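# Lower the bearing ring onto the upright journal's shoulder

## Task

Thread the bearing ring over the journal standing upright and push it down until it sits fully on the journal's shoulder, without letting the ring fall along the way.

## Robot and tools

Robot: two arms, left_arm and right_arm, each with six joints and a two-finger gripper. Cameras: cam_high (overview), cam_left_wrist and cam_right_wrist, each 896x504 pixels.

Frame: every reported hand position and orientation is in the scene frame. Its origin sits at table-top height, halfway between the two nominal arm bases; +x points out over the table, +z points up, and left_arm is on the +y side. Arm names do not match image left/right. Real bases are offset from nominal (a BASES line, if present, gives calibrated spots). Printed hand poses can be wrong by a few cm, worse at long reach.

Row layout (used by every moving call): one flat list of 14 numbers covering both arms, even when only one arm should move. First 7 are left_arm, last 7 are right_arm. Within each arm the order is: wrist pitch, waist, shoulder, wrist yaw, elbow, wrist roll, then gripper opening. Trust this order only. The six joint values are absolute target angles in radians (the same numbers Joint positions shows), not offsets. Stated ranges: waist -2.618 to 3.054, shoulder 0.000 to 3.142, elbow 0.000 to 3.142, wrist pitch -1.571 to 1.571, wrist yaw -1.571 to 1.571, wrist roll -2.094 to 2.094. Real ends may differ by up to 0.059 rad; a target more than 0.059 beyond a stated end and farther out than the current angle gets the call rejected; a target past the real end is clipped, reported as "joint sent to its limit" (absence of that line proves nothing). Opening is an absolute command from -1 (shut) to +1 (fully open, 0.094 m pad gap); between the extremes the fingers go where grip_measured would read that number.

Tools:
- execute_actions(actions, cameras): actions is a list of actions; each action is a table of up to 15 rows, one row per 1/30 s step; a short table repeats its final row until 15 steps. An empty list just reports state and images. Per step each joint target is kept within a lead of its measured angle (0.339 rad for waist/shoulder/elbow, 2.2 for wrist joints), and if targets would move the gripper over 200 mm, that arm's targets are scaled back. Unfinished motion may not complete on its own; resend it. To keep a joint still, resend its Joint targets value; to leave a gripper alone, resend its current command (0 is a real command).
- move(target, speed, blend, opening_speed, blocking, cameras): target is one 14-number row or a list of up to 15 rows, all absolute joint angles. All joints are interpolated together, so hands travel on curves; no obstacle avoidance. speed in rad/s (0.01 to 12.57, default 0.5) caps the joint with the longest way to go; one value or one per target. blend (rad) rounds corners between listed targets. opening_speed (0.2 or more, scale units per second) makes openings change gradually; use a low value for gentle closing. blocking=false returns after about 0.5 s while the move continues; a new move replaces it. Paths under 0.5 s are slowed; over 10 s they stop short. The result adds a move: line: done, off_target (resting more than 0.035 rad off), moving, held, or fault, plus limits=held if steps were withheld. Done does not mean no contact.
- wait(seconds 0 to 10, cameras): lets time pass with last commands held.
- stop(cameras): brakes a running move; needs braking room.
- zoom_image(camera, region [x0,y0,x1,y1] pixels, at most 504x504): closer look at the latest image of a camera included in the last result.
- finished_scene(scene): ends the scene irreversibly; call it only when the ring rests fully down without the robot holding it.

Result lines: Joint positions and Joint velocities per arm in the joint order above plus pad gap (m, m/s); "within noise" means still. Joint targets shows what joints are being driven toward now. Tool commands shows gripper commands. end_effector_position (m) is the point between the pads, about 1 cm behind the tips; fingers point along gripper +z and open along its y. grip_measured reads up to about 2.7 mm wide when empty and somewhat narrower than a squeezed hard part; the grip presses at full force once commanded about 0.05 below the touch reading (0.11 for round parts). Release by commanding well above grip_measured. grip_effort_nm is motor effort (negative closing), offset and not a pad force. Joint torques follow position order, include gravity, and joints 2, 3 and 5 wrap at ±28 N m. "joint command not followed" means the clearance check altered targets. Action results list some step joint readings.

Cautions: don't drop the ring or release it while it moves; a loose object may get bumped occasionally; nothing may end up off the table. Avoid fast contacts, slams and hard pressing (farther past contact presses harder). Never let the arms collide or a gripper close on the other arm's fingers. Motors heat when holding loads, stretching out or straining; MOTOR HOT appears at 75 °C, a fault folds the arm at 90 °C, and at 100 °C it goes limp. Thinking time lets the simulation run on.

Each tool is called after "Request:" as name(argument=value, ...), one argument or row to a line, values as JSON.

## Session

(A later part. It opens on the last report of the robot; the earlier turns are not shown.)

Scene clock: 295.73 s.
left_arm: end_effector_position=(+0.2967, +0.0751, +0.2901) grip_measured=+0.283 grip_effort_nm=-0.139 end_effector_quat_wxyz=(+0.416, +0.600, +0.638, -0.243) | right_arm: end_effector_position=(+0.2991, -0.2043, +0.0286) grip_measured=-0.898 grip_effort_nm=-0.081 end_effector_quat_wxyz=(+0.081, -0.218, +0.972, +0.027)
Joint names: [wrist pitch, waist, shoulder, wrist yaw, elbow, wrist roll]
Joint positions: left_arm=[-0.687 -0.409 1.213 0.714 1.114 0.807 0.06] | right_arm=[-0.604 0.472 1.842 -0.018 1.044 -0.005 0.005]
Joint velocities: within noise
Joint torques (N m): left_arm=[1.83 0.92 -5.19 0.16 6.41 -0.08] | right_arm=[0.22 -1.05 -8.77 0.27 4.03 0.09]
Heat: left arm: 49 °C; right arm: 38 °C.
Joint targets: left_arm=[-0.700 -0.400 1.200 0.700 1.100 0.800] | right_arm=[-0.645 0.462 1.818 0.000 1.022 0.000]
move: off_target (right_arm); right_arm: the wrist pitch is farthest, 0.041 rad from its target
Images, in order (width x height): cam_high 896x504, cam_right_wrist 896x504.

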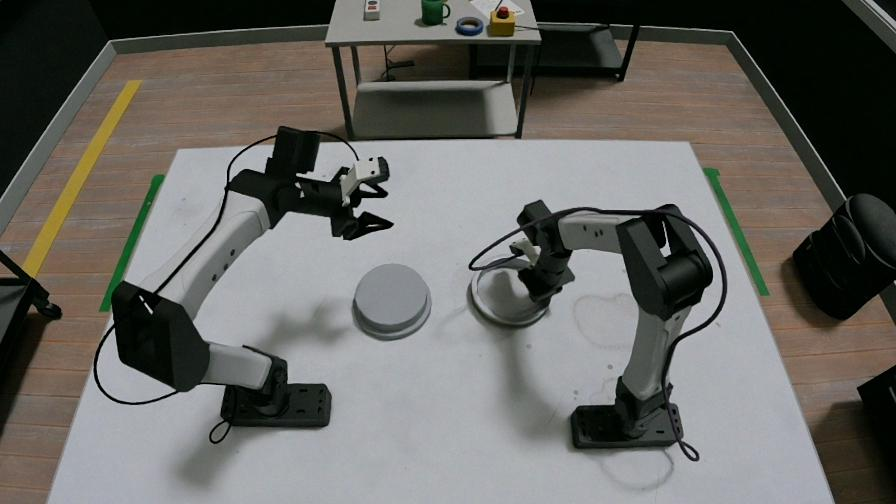

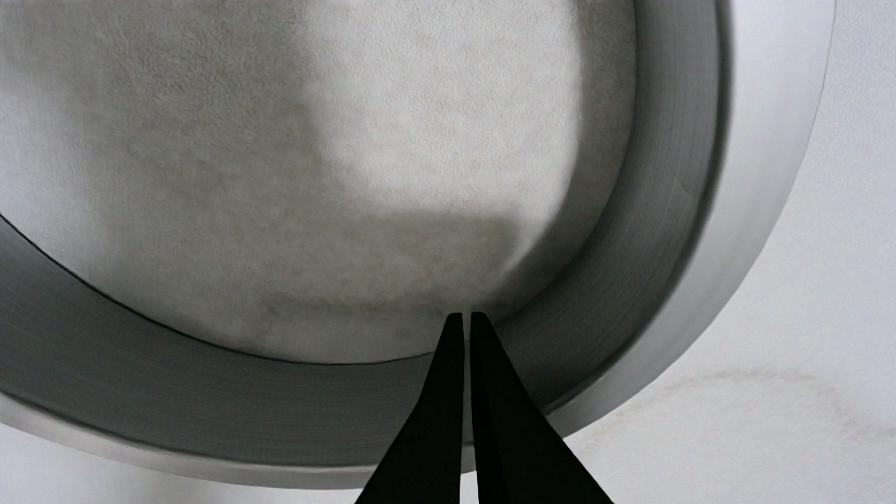

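Request:
move(
  target=[
    [-0.7,-0.4,1.2,0.7,1.1,0.8,0.28,-0.64,0.485,1.83,0.0,1.04,0.0,-0.9],
    [-0.7,-0.4,1.2,0.7,1.1,0.8,0.28,-1.02,0.485,1.68,0.0,1.27,0.0,-0.9],
    [-0.7,-0.4,1.2,0.7,1.1,0.8,0.28,-0.5,0.2,1.1,-0.5,0.8,-0.6,-0.9],
  ],
  speed=[0.1, 0.4, 0.8],
  blend=[0.01, 0.05, 0.0],
  cameras=["cam_high"],
)

Request:
move(
  target=[
    [-0.7,-0.4,1.2,0.7,1.1,0.8,0.28,-0.5,0.2,1.1,-0.5,0.8,-0.6,0.28],
    [-0.6,-0.6,2.05,0.95,1.4,1.1,0.28,-0.25,-0.1,1.4,-0.93,0.55,-1.1,0.28],
    [-0.446,-0.634,2.155,0.95,1.385,1.09,0.28,-0.13,-0.105,1.488,-0.955,0.515,-1.13,0.28],
  ],
  speed=[1.0, 0.7, 0.4],
  blend=[0.0, 0.05, 0.0],
  opening_speed=1.5,
)

Request:
zoom_image(
  camera="cam_high",
  region=[360, 200, 620, 360],
)

Scene clock: 344.70 s.
left_arm: end_effector_position=(+0.2967, +0.0751, +0.2901) grip_measured=+0.283 grip_effort_nm=-0.134 end_effector_quat_wxyz=(+0.416, +0.600, +0.638, -0.243) | right_arm: end_effector_position=(+0.2796, -0.2233, +0.2084) grip_measured=-0.899 grip_effort_nm=-0.076 end_effector_quat_wxyz=(+0.399, -0.415, +0.806, +0.139)
Joint names: [wrist pitch, waist, shoulder, wrist yaw, elbow, wrist roll]
Joint positions: left_arm=[-0.687 -0.409 1.213 0.714 1.114 0.807 0.06] | right_arm=[-0.514 0.205 1.109 -0.478 0.814 -0.59 0.005]
Joint velocities: within noise
Joint torques (N m): left_arm=[1.83 0.92 -5.19 0.15 6.41 -0.08] | right_arm=[1.7 -0.46 -3.38 -0.42 6.71 -0.08]
Heat: left arm: 41 °C; right arm: 44 °C.
Joint targets: left_arm=[-0.700 -0.400 1.200 0.700 1.100 0.800] | right_arm=[-0.500 0.200 1.100 -0.500 0.800 -0.600]
move: done
Images, in order (width x height): cam_high 896x504.

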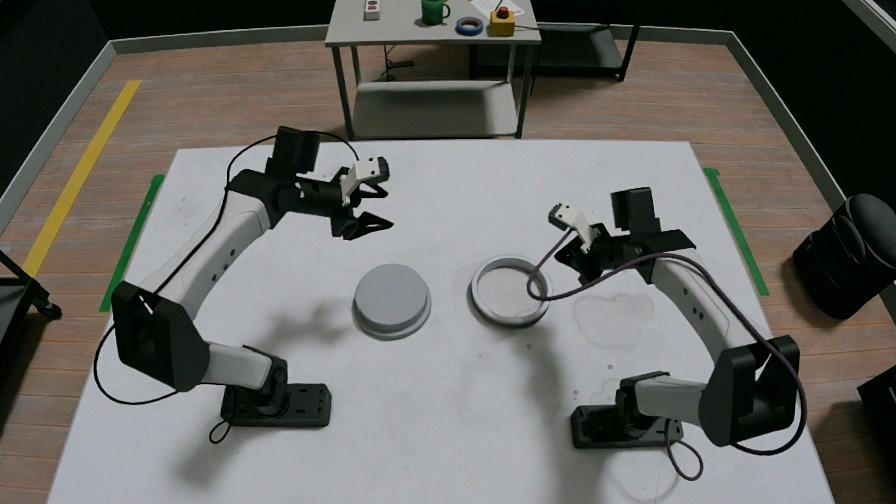

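Scene clock: 348.10 s.
left_arm: end_effector_position=(+0.3225, -0.0627, +0.0842) grip_measured=+0.283 grip_effort_nm=-0.139 end_effector_quat_wxyz=(+0.253, +0.711, +0.523, -0.396) | right_arm: end_effector_position=(+0.2712, -0.2535, +0.0903) grip_measured=+0.278 grip_effort_nm=0.100 end_effector_quat_wxyz=(+0.427, -0.504, +0.716, +0.227)
Joint names: [wrist pitch, waist, shoulder, wrist yaw, elbow, wrist roll]
Joint positions: left_arm=[-0.462 -0.626 2.13 0.934 1.368 1.082 0.06] | right_arm=[-0.137 -0.1 1.482 -0.928 0.526 -1.121 0.06]
Joint velocities: within noise
Joint torques (N m): left_arm=[1.31 -0.62 -9.06 0.62 8.01 0.08] | right_arm=[1.11 -0.47 -3.62 -0.7 4.93 -0.1]
Heat: left arm: 42 °C; right arm: 43 °C.
Joint targets: left_arm=[-0.446 -0.634 2.155 0.950 1.385 1.090] | right_arm=[-0.130 -0.105 1.488 -0.955 0.515 -1.130]
move: done

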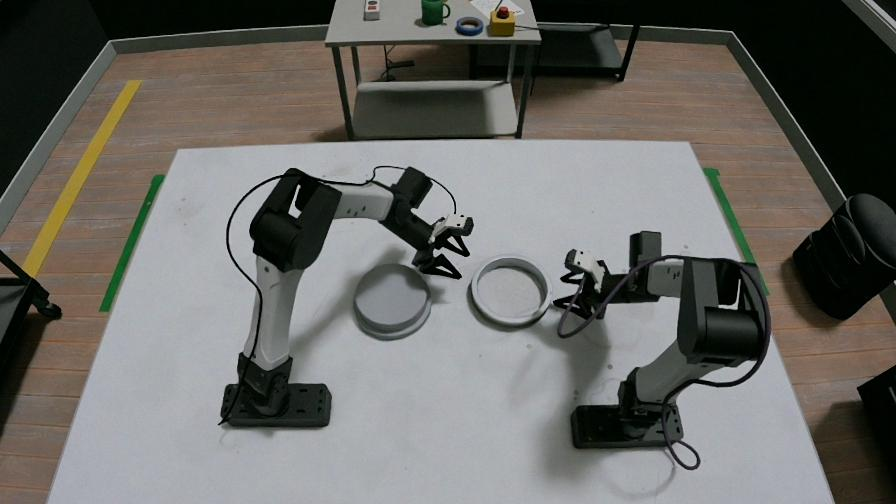

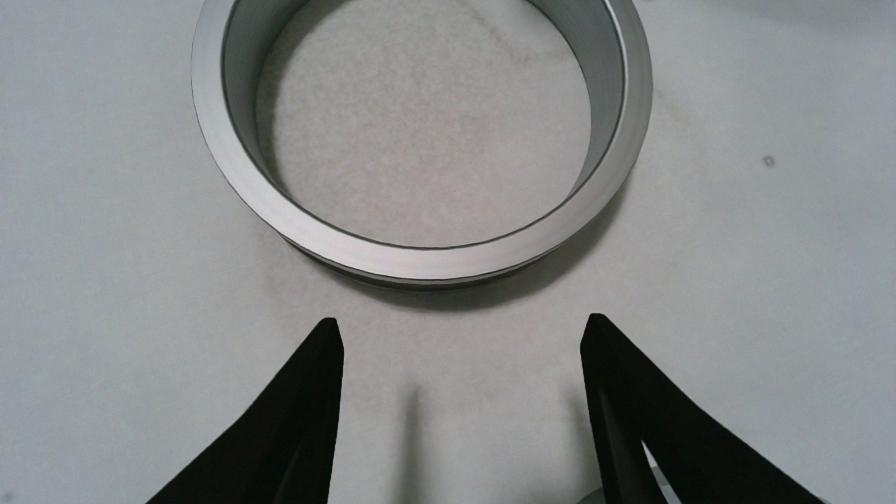

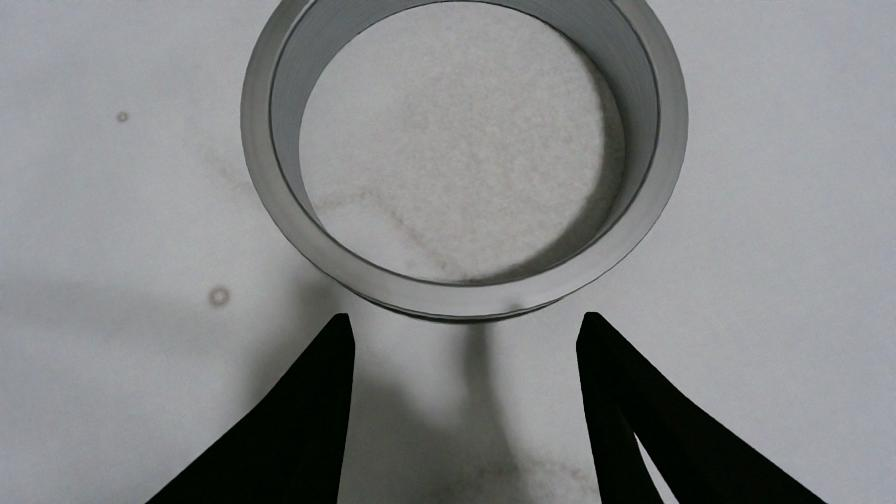

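Scaled by 1.938 from the camera's 896x504 image, which has a finer 1280x720 frame.

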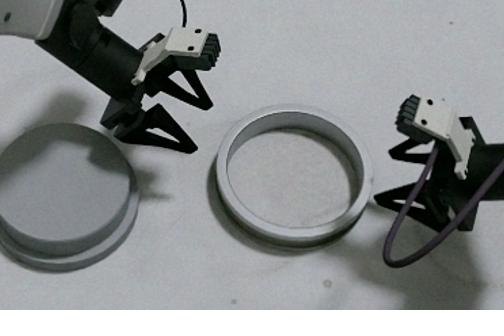

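Request:
move(
  target=[
    [-0.47,-0.629,2.19,0.955,1.43,1.10,0.28,-0.13,-0.105,1.488,-0.955,0.515,-1.13,0.28],
    [-0.278,-0.629,2.325,0.95,1.353,1.10,0.28,0.238,-0.104,1.76,-0.949,0.422,-1.133,0.28],
  ],
  speed=[0.3, 0.3],
  blend=[0.0, 0.0],
)

Request:
zoom_image(
  camera="cam_left_wrist",
  region=[240, 150, 680, 400],
)

Request:
zoom_image(
  camera="cam_right_wrist",
  region=[240, 150, 680, 400],
)

Scene clock: 363.63 s.
left_arm: end_effector_position=(+0.3361, -0.0742, +0.0343) grip_measured=+0.282 grip_effort_nm=-0.129 end_effector_quat_wxyz=(+0.273, +0.716, +0.508, -0.395) | right_arm: end_effector_position=(+0.2709, -0.2533, +0.0301) grip_measured=+0.278 grip_effort_nm=0.100 end_effector_quat_wxyz=(+0.428, -0.505, +0.714, +0.226)
Joint names: [wrist pitch, waist, shoulder, wrist yaw, elbow, wrist roll]
Joint positions: left_arm=[-0.274 -0.626 2.282 0.948 1.374 1.091 0.06] | right_arm=[0.231 -0.1 1.754 -0.929 0.432 -1.125 0.06]
Joint velocities: within noise
Joint torques (N m): left_arm=[1.13 -0.13 -8.35 0.48 4.07 0.09] | right_arm=[1.07 -0.35 -4.3 -0.62 3.15 -0.06]
Heat: left arm: 44 °C; right arm: 40 °C.
Joint targets: left_arm=[-0.278 -0.629 2.325 0.950 1.353 1.100] | right_arm=[0.238 -0.104 1.760 -0.949 0.422 -1.133]
move: off_target (left_arm); left_arm: the shoulder is farthest, 0.043 rad from its target

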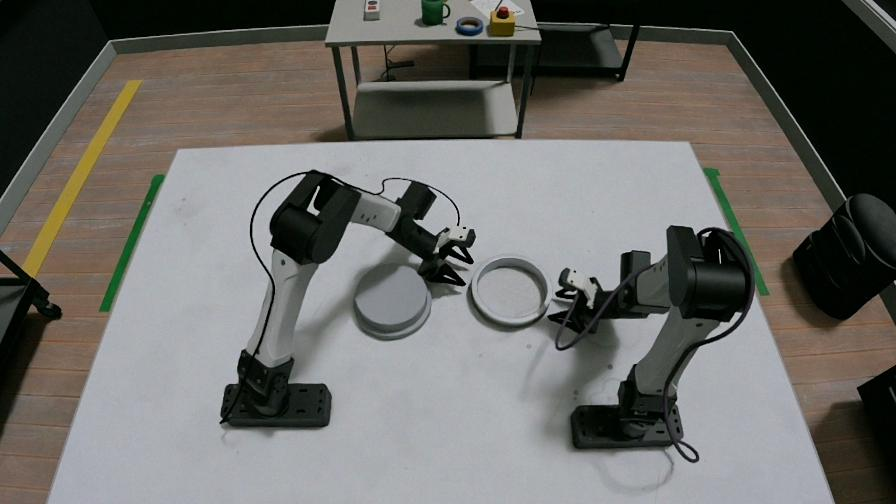

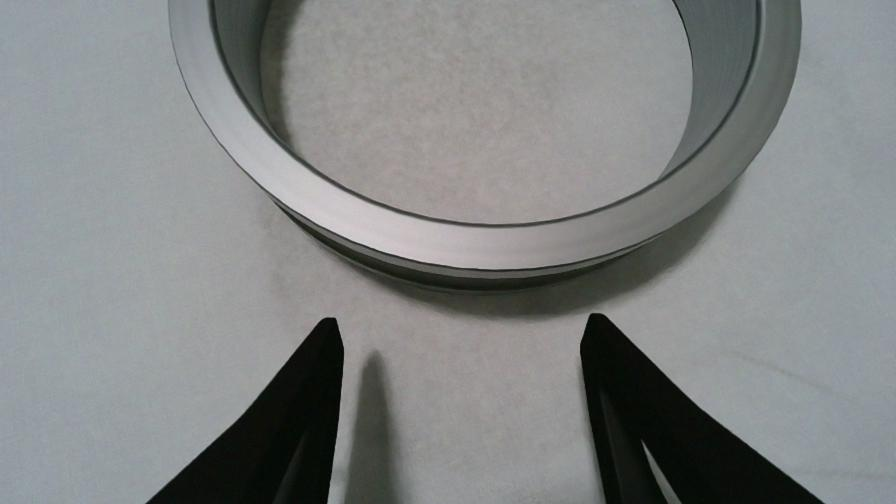

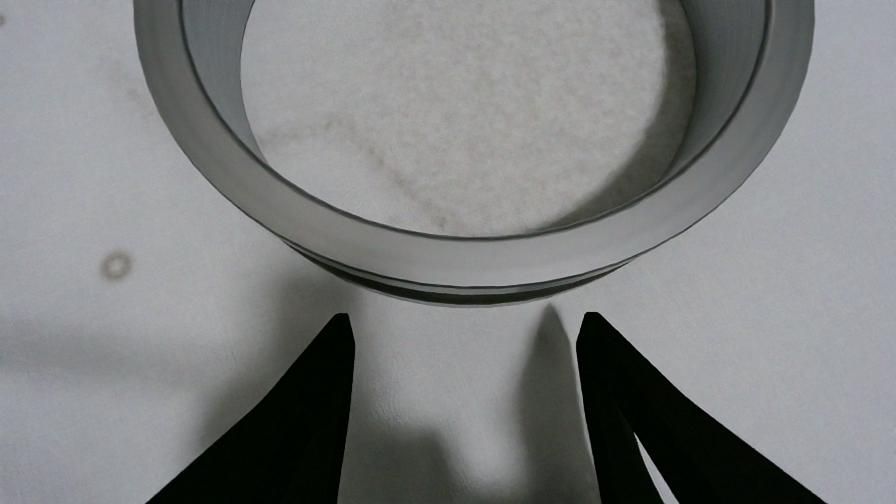

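Scaled by 1.145 from the camera's 896x504 image, which has a finer 1280x720 frame.

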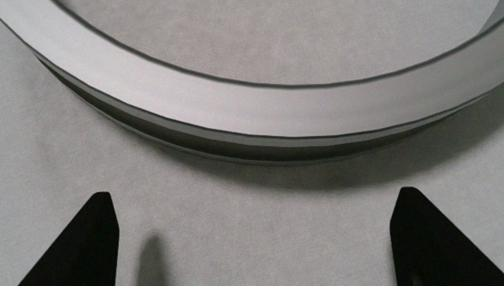

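Scaled by 1.145 from the camera's 896x504 image, which has a finer 1280x720 frame.

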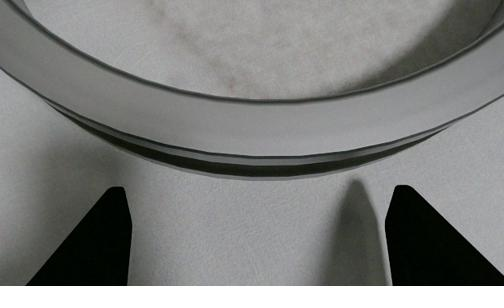

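Request:
move(
  target=[
    [-0.248,-0.634,2.215,0.948,1.304,1.092,0.28,0.238,-0.104,1.76,-0.949,0.422,-1.133,0.28],
    [-0.225,-0.66,2.218,0.938,1.306,1.05,0.28,0.285,-0.07,1.766,-0.936,0.424,-1.075,0.28],
  ],
  speed=[0.1, 0.06],
)

Request:
zoom_image(
  camera="cam_left_wrist",
  region=[240, 150, 680, 400],
)

Request:
zoom_image(
  camera="cam_right_wrist",
  region=[240, 150, 680, 400],
)

Scene clock: 377.77 s.
left_arm: end_effector_position=(+0.3269, -0.0804, +0.0385) grip_measured=+0.282 grip_effort_nm=-0.125 end_effector_quat_wxyz=(+0.283, +0.716, +0.499, -0.398) | right_arm: end_effector_position=(+0.2749, -0.2470, +0.0327) grip_measured=+0.278 grip_effort_nm=0.100 end_effector_quat_wxyz=(+0.434, -0.505, +0.710, +0.229)
Joint names: [wrist pitch, waist, shoulder, wrist yaw, elbow, wrist roll]
Joint positions: left_arm=[-0.2 -0.648 2.257 0.954 1.326 1.058 0.06] | right_arm=[0.277 -0.075 1.759 -0.929 0.432 -1.083 0.06]
Joint velocities: within noise
Joint torques (N m): left_arm=[1 -1.02 -14.67 0.29 4.08 -0.06] | right_arm=[1.2 0.62 -4.19 -0.45 3.4 0.07]
Heat: left arm: 45 °C; right arm: 38 °C.
Joint targets: left_arm=[-0.225 -0.660 2.218 0.938 1.306 1.050] | right_arm=[0.285 -0.070 1.766 -0.936 0.424 -1.075]
move: off_target (left_arm); left_arm: the shoulder is farthest, 0.039 rad from its target

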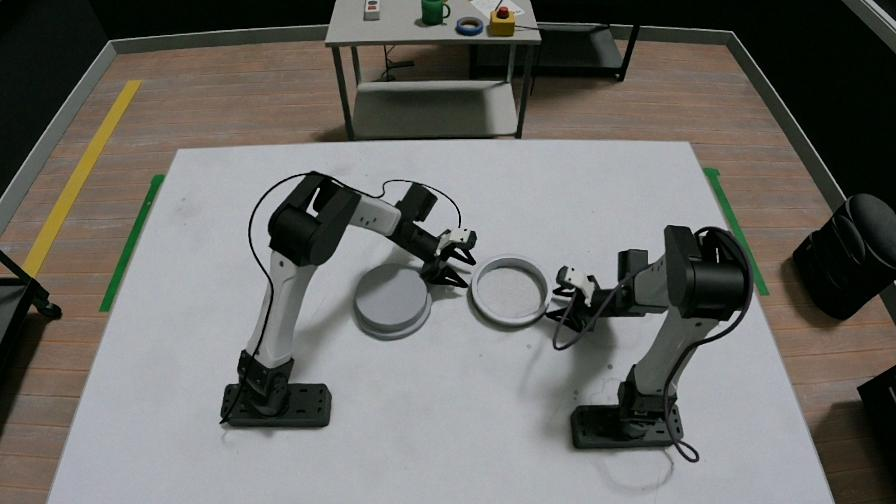

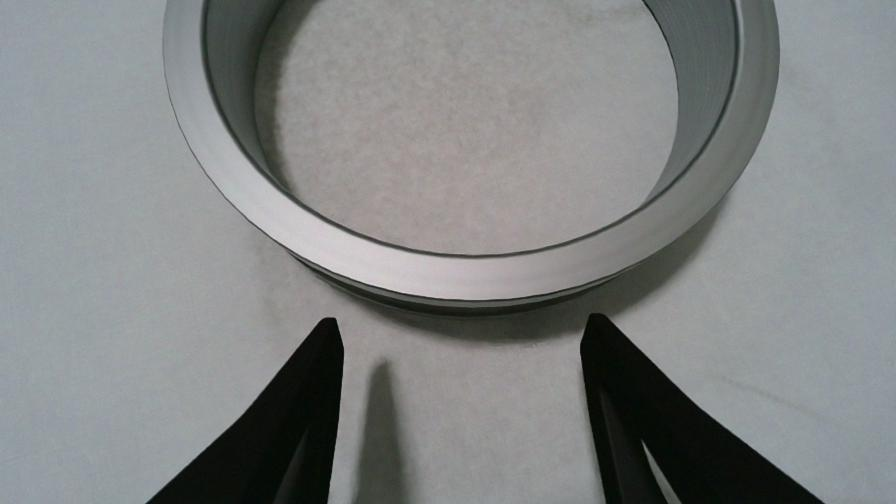

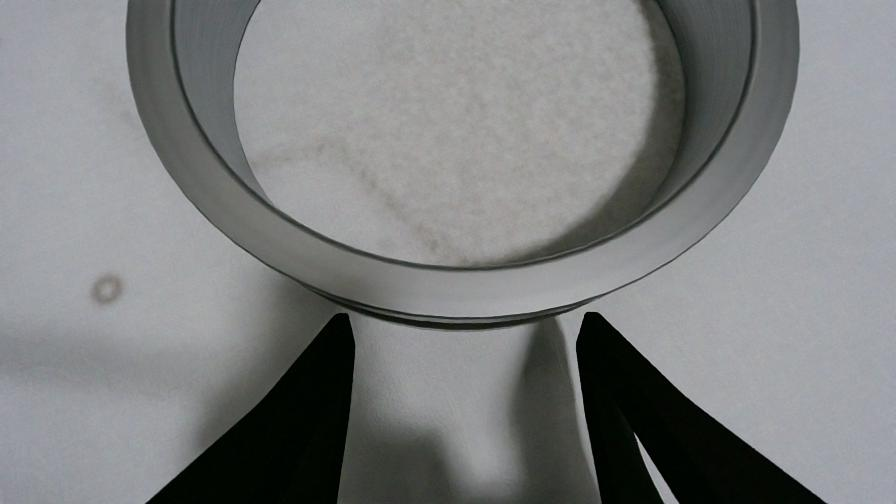

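Scaled by 1.145 from the camera's 896x504 image, which has a finer 1280x720 frame.

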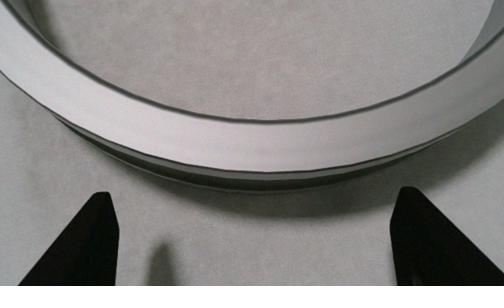

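Scaled by 1.145 from the camera's 896x504 image, which has a finer 1280x720 frame.

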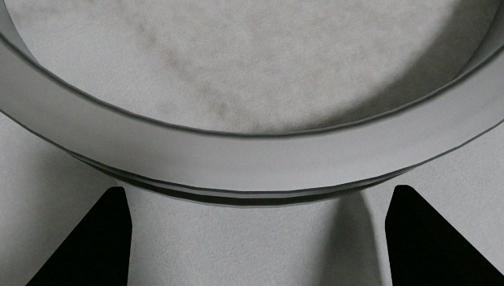

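Request:
move(
  target=[
    [-0.213,-0.686,2.303,0.928,1.312,1.024,0.28,0.338,-0.037,1.769,-0.92,0.432,-1.012,0.28],
  ],
  speed=[0.05],
)

Request:
zoom_image(
  camera="cam_left_wrist",
  region=[240, 150, 680, 400],
)

Request:
zoom_image(
  camera="cam_right_wrist",
  region=[240, 150, 680, 400],
)

Scene clock: 387.77 s.
left_arm: end_effector_position=(+0.3181, -0.0858, +0.0348) grip_measured=+0.282 grip_effort_nm=-0.125 end_effector_quat_wxyz=(+0.269, +0.715, +0.505, -0.401) | right_arm: end_effector_position=(+0.2778, -0.2408, +0.0324) grip_measured=+0.278 grip_effort_nm=0.100 end_effector_quat_wxyz=(+0.430, -0.499, +0.716, +0.231)
Joint names: [wrist pitch, waist, shoulder, wrist yaw, elbow, wrist roll]
Joint positions: left_arm=[-0.201 -0.672 2.261 0.942 1.324 1.027 0.06] | right_arm=[0.314 -0.044 1.764 -0.908 0.432 -1.023 0.06]
Joint velocities: within noise
Joint torques (N m): left_arm=[1.16 -1.25 -8.21 0.32 4.81 -0.02] | right_arm=[1.4 0.75 -4.48 -0.52 4.21 0.2]
Heat: left arm: 50 °C; right arm: 37 °C.
Joint targets: left_arm=[-0.213 -0.686 2.303 0.928 1.312 1.024] | right_arm=[0.338 -0.037 1.769 -0.920 0.432 -1.012]
move: off_target (left_arm); left_arm: the shoulder is farthest, 0.042 rad from its target

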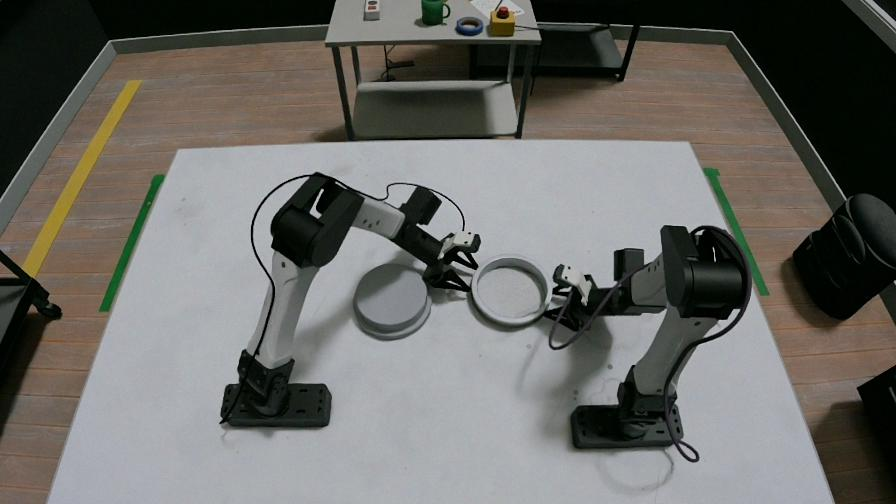

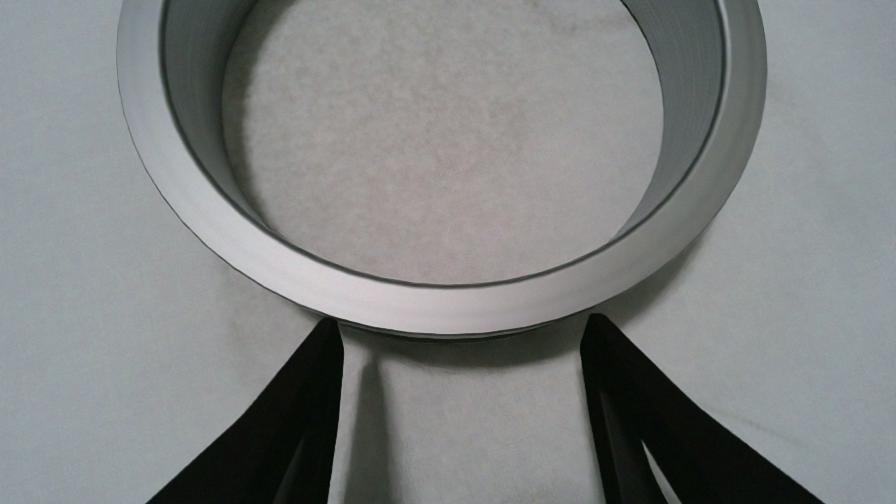

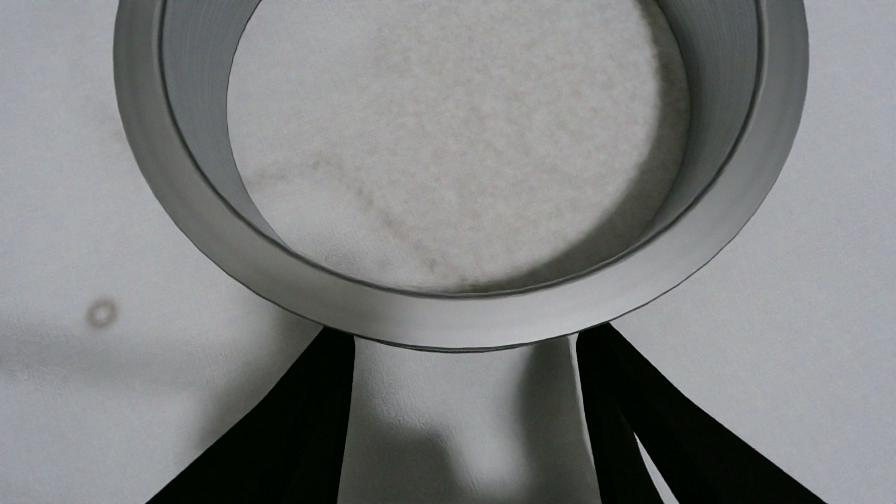

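Scaled by 1.145 from the camera's 896x504 image, which has a finer 1280x720 frame.

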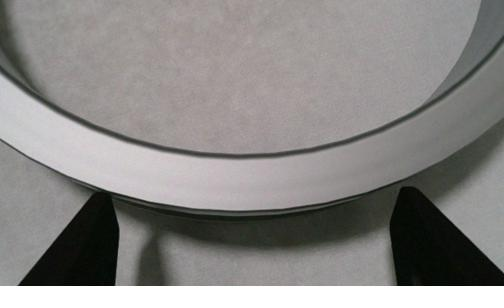

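Scaled by 1.145 from the camera's 896x504 image, which has a finer 1280x720 frame.

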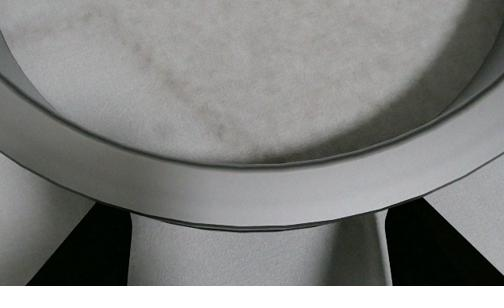

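Request:
move(
  target=[
    [-0.20,-0.684,2.318,0.905,1.30,1.026,0.28,0.338,-0.037,1.769,-0.92,0.432,-1.012,0.28],
    [-0.178,-0.705,2.318,0.905,1.297,1.012,0.28,0.345,-0.033,1.769,-0.925,0.435,-1.012,0.28],
  ],
  speed=[0.05,0.04],
)

Request:
zoom_image(
  camera="cam_left_wrist",
  region=[240, 150, 680, 400],
)

Scene clock: 398.00 s.
left_arm: end_effector_position=(+0.3150, -0.0898, +0.0224) grip_measured=+0.282 grip_effort_nm=-0.129 end_effector_quat_wxyz=(+0.266, +0.720, +0.509, -0.390) | right_arm: end_effector_position=(+0.2779, -0.2403, +0.0323) grip_measured=+0.278 grip_effort_nm=0.100 end_effector_quat_wxyz=(+0.430, -0.500, +0.716, +0.230)
Joint names: [wrist pitch, waist, shoulder, wrist yaw, elbow, wrist roll]
Joint positions: left_arm=[-0.164 -0.69 2.281 0.91 1.316 1.014 0.06] | right_arm=[0.315 -0.042 1.764 -0.907 0.432 -1.022 0.06]
Joint velocities: within noise
Joint torques (N m): left_arm=[1.16 -1.32 -8.75 0.39 4.04 -0.02] | right_arm=[1.45 0.9 -4.51 -0.58 4.49 0.14]
Heat: left arm: 48 °C; right arm: 37 °C.
Joint targets: left_arm=[-0.178 -0.705 2.318 0.905 1.297 1.012] | right_arm=[0.345 -0.033 1.769 -0.925 0.435 -1.012]
move: off_target (left_arm); left_arm: the shoulder is farthest, 0.037 rad from its target

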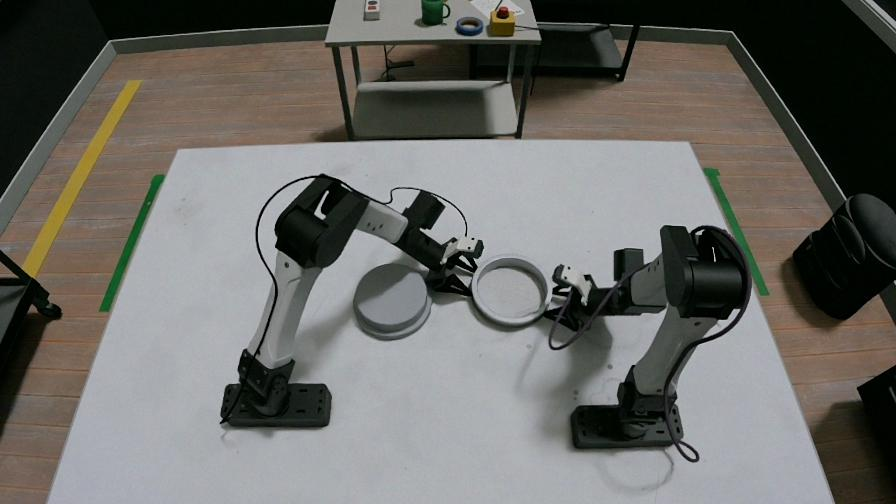

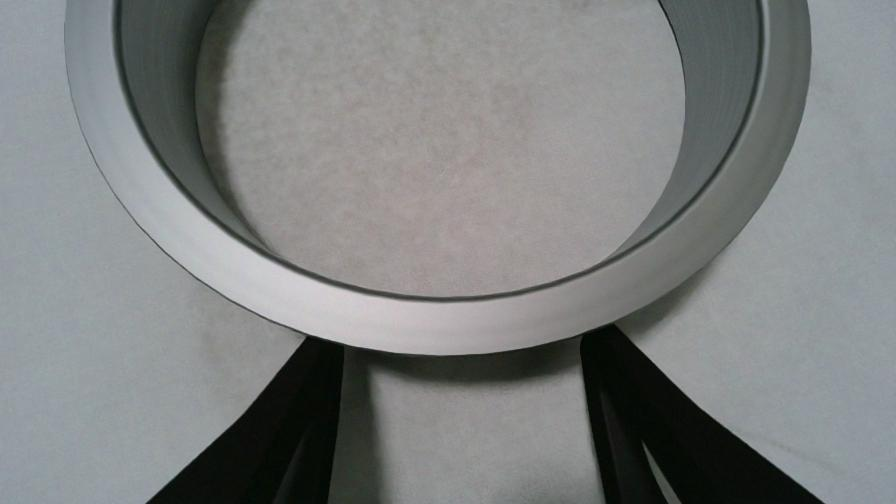

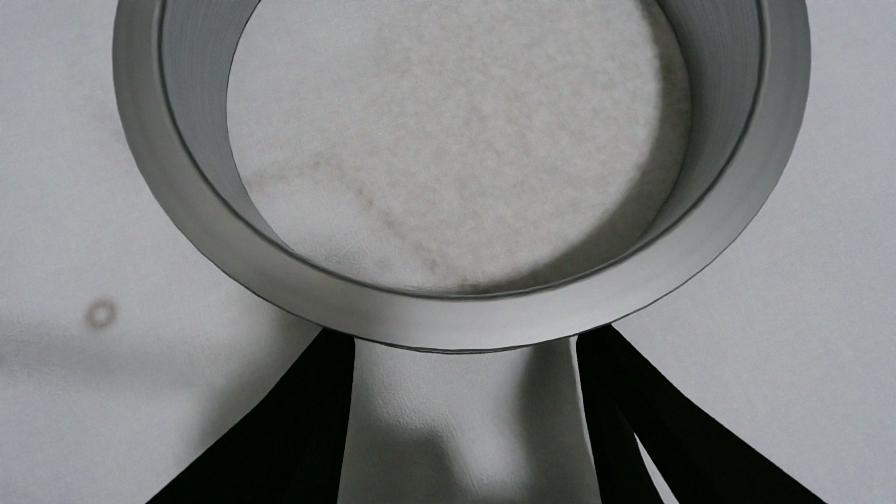

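Scaled by 1.145 from the camera's 896x504 image, which has a finer 1280x720 frame.

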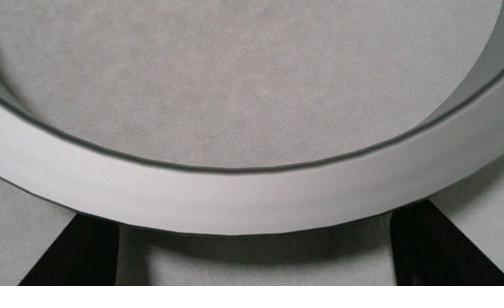

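Request:
move(
  target=[
    [-0.21,-0.668,2.30,0.935,1.345,1.03,0.28,0.345,-0.033,1.769,-0.925,0.435,-1.012,0.28],
    [-0.212,-0.675,2.295,0.955,1.365,1.03,0.28,0.345,-0.033,1.769,-0.925,0.435,-1.012,0.28],
  ],
  speed=[0.06,0.06],
)

Request:
zoom_image(
  camera="cam_left_wrist",
  region=[240, 150, 680, 400],
)

Scene clock: 408.43 s.
left_arm: end_effector_position=(+0.3179, -0.0891, +0.0286) grip_measured=+0.282 grip_effort_nm=-0.134 end_effector_quat_wxyz=(+0.265, +0.717, +0.507, -0.399) | right_arm: end_effector_position=(+0.2779, -0.2403, +0.0323) grip_measured=+0.278 grip_effort_nm=0.100 end_effector_quat_wxyz=(+0.430, -0.500, +0.716, +0.230)
Joint names: [wrist pitch, waist, shoulder, wrist yaw, elbow, wrist roll]
Joint positions: left_arm=[-0.2 -0.68 2.281 0.933 1.339 1.023 0.06] | right_arm=[0.315 -0.042 1.764 -0.907 0.432 -1.022 0.06]
Joint velocities: within noise
Joint torques (N m): left_arm=[1.15 0.58 -10.62 0.67 8.29 0.07] | right_arm=[1.46 0.87 -4.52 -0.56 4.48 0.14]
Heat: left arm: 48 °C; right arm: 37 °C.
Joint targets: left_arm=[-0.212 -0.675 2.295 0.955 1.365 1.030] | right_arm=[0.345 -0.033 1.769 -0.925 0.435 -1.012]
move: done

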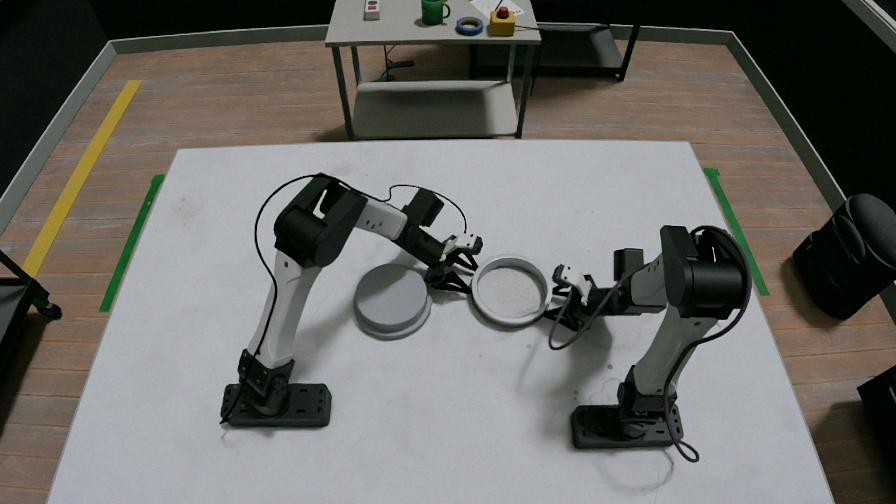

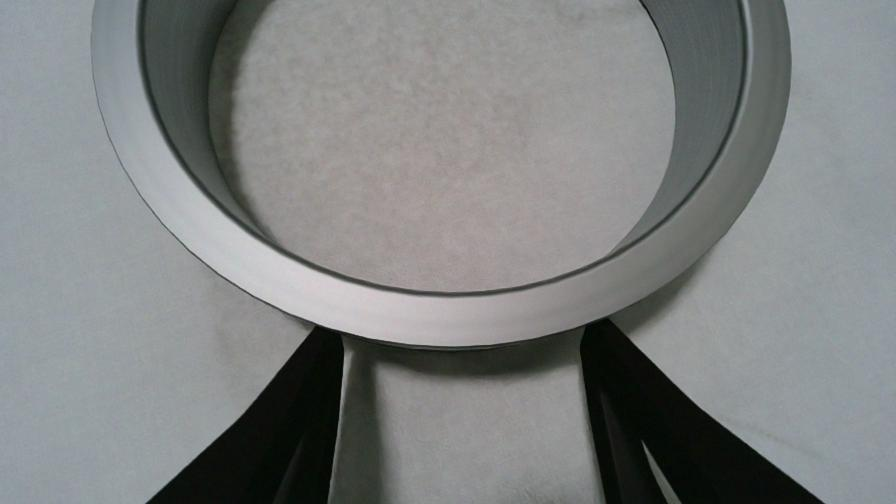

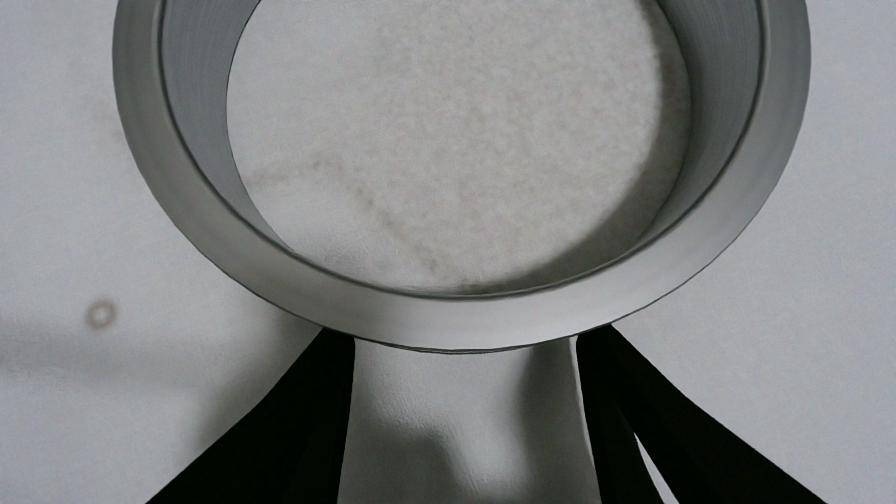

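Scaled by 1.145 from the camera's 896x504 image, which has a finer 1280x720 frame.

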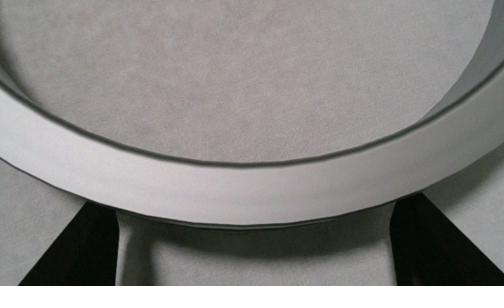

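Request:
move(
  target=[
    [-0.138,-0.747,2.285,1.05,1.37,1.03,0.28,0.388,-0.007,1.758,-1.005,0.468,-1.015,0.28],
    [-0.093,-0.747,2.194,1.1425,1.398,1.03,0.28,0.45,-0.007,1.708,-1.10,0.495,-1.015,0.28],
    [-0.183,-0.742,2.164,1.15,1.425,1.03,0.28,0.308,-0.008,1.617,-1.10,0.515,-1.018,0.28],
    [-0.238,-0.737,2.126,1.155,1.442,1.032,0.28,0.20,-0.01,1.535,-1.105,0.54,-1.02,0.28],
    [-0.349,-0.734,2.061,1.159,1.487,1.034,0.28,0.0135,-0.012,1.41,-1.109,0.605,-1.023,0.28],
  ],
  speed=[0.1, 0.1, 0.09, 0.1, 0.12],
  blend=[0.0, 0.0, 0.01, 0.01, 0.0],
)

Scene clock: 528.53 s.
left_arm: end_effector_position=(+0.3110, -0.0889, +0.0812) grip_measured=+0.282 grip_effort_nm=-0.125 end_effector_quat_wxyz=(+0.241, +0.712, +0.515, -0.413) | right_arm: end_effector_position=(+0.2761, -0.2357, +0.1042) grip_measured=+0.279 grip_effort_nm=0.051 end_effector_quat_wxyz=(+0.440, -0.504, +0.704, +0.236)
Joint names: [wrist pitch, waist, shoulder, wrist yaw, elbow, wrist roll]
Joint positions: left_arm=[-0.435 -0.686 2.177 0.948 1.418 1.021 0.06] | right_arm=[-0.071 -0.035 1.454 -0.931 0.529 -1.021 0.06]
Joint velocities: within noise
Joint torques (N m): left_arm=[2.21 -4.56 -20.71 2.51 12.85 0.13] | right_arm=[2.05 2.32 -7.41 -2.44 14.17 -0.01]
Heat: left arm: 61 °C; right arm: 38 °C.
Joint targets: left_arm=[-0.349 -0.734 2.061 1.159 1.487 1.034] | right_arm=[0.014 -0.012 1.410 -1.109 0.605 -1.023]
move: off_target (left_arm, right_arm); left_arm: the wrist yaw is farthest, 0.211 rad from its target; right_arm: the wrist yaw is farthest, 0.178 rad from its target

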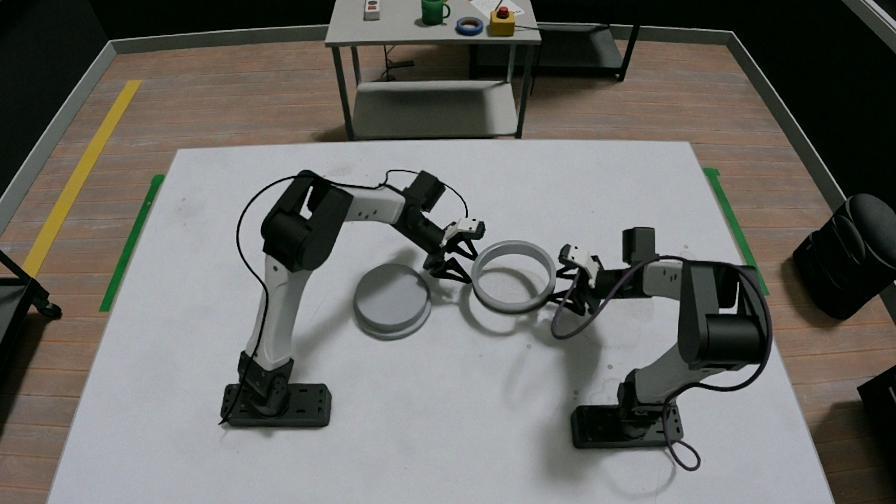

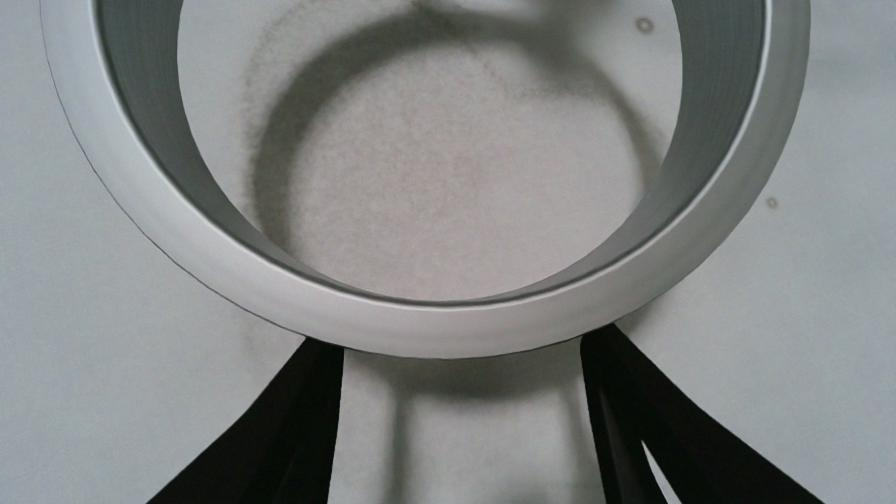

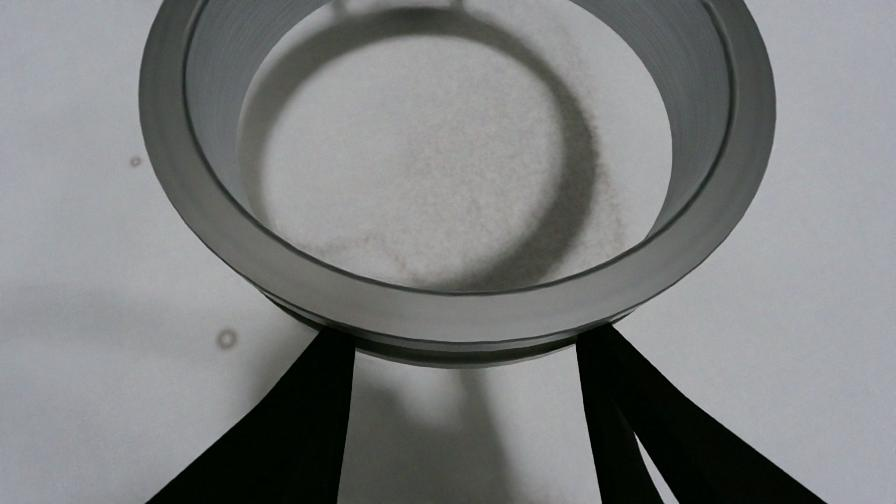

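Request:
move(
  target=[
    [-0.185,-0.596,1.812,1.155,1.098,1.021,0.28,0.239,0.231,1.503,-1.018,0.651,-0.855,0.28],
    [-0.182,-0.439,1.636,1.17,0.843,1.079,0.28,0.344,0.437,1.623,-0.961,0.768,-0.759,0.28],
    [-0.362,-0.226,1.49,1.206,0.673,1.232,0.28,0.344,0.604,1.77,-0.936,0.957,-0.72,0.28],
    [-0.702,0.065,1.425,1.205,0.603,1.543,0.28,0.249,0.737,1.936,-0.944,1.213,-0.72,0.28],
  ],
  speed=[0.25, 0.22, 0.2, 0.2],
  blend=[0.03, 0.03, 0.03, 0.0],
)

Request:
zoom_image(
  camera="cam_high",
  region=[290, 200, 490, 360],
)

Scene clock: 541.23 s.
left_arm: end_effector_position=(+0.2552, +0.1773, +0.0989) grip_measured=+0.282 grip_effort_nm=-0.125 end_effector_quat_wxyz=(+0.349, +0.574, +0.662, -0.332) | right_arm: end_effector_position=(+0.2857, +0.0294, +0.1166) grip_measured=+0.279 grip_effort_nm=0.051 end_effector_quat_wxyz=(-0.379, +0.654, -0.557, -0.344)
Joint names: [wrist pitch, waist, shoulder, wrist yaw, elbow, wrist roll]
Joint positions: left_arm=[-0.692 0.082 1.474 1.005 0.6 1.52 0.06] | right_arm=[0.098 0.688 1.965 -0.797 1.115 -0.719 0.06]
Joint velocities: within noise
Joint torques (N m): left_arm=[0.24 -1.55 -8.36 2.45 5.82 0.23] | right_arm=[3.1 5 -10.47 -1.96 17.01 0.01]
Heat: left arm: 64 °C; right arm: 42 °C.
Joint targets: left_arm=[-0.702 0.065 1.425 1.205 0.603 1.543] | right_arm=[0.249 0.737 1.936 -0.944 1.213 -0.720]
move: off_target (left_arm, right_arm); left_arm: the wrist yaw is farthest, 0.200 rad from its target; right_arm: the wrist pitch is farthest, 0.151 rad from its target

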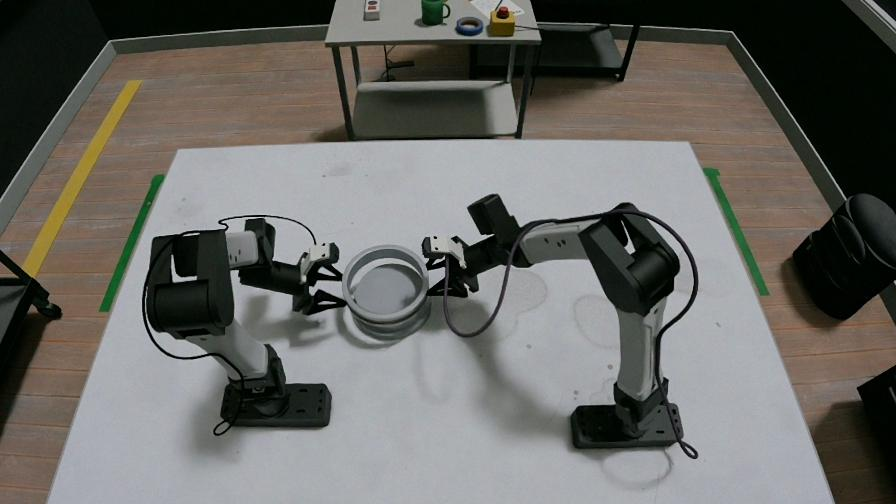

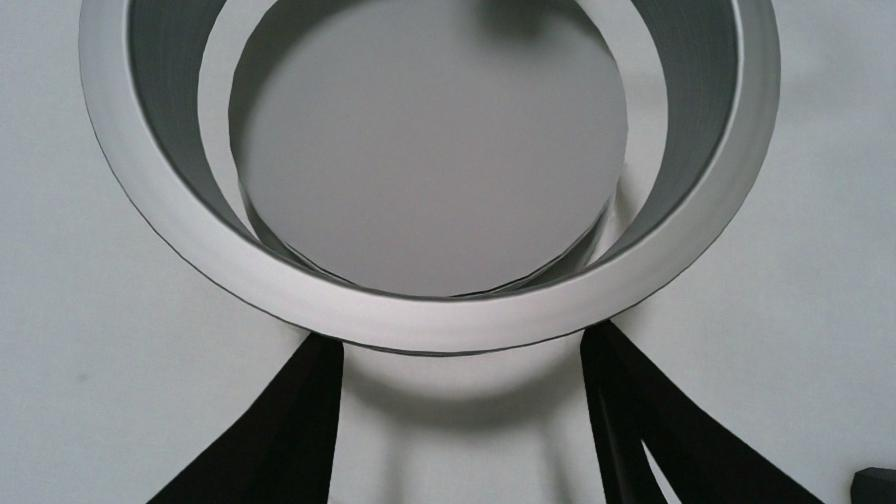

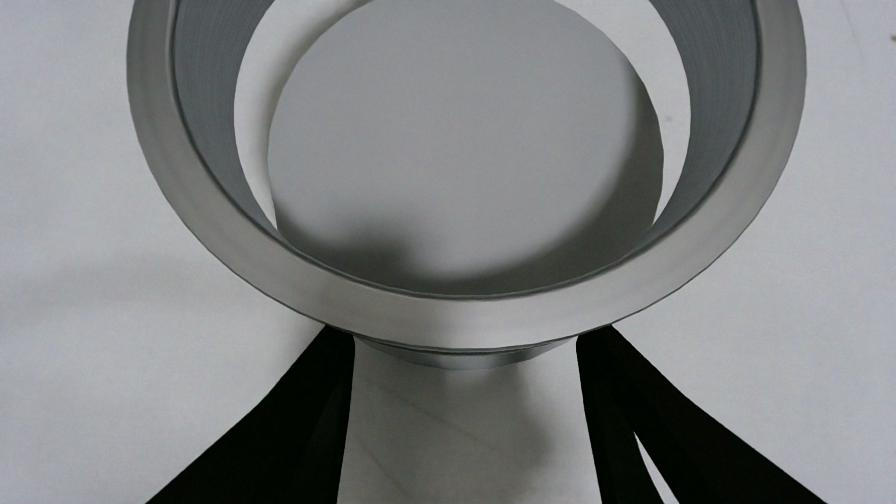

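Scaled by 2.520 from the camera's 896x504 image, which has a finer 1280x720 frame.

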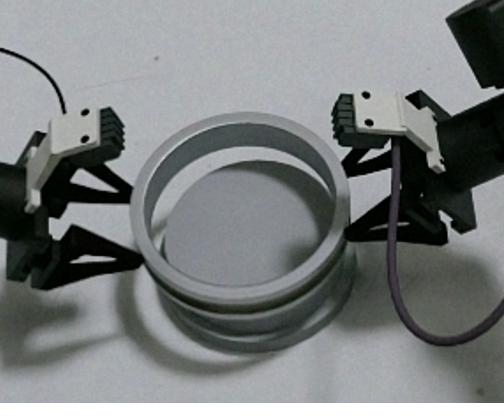

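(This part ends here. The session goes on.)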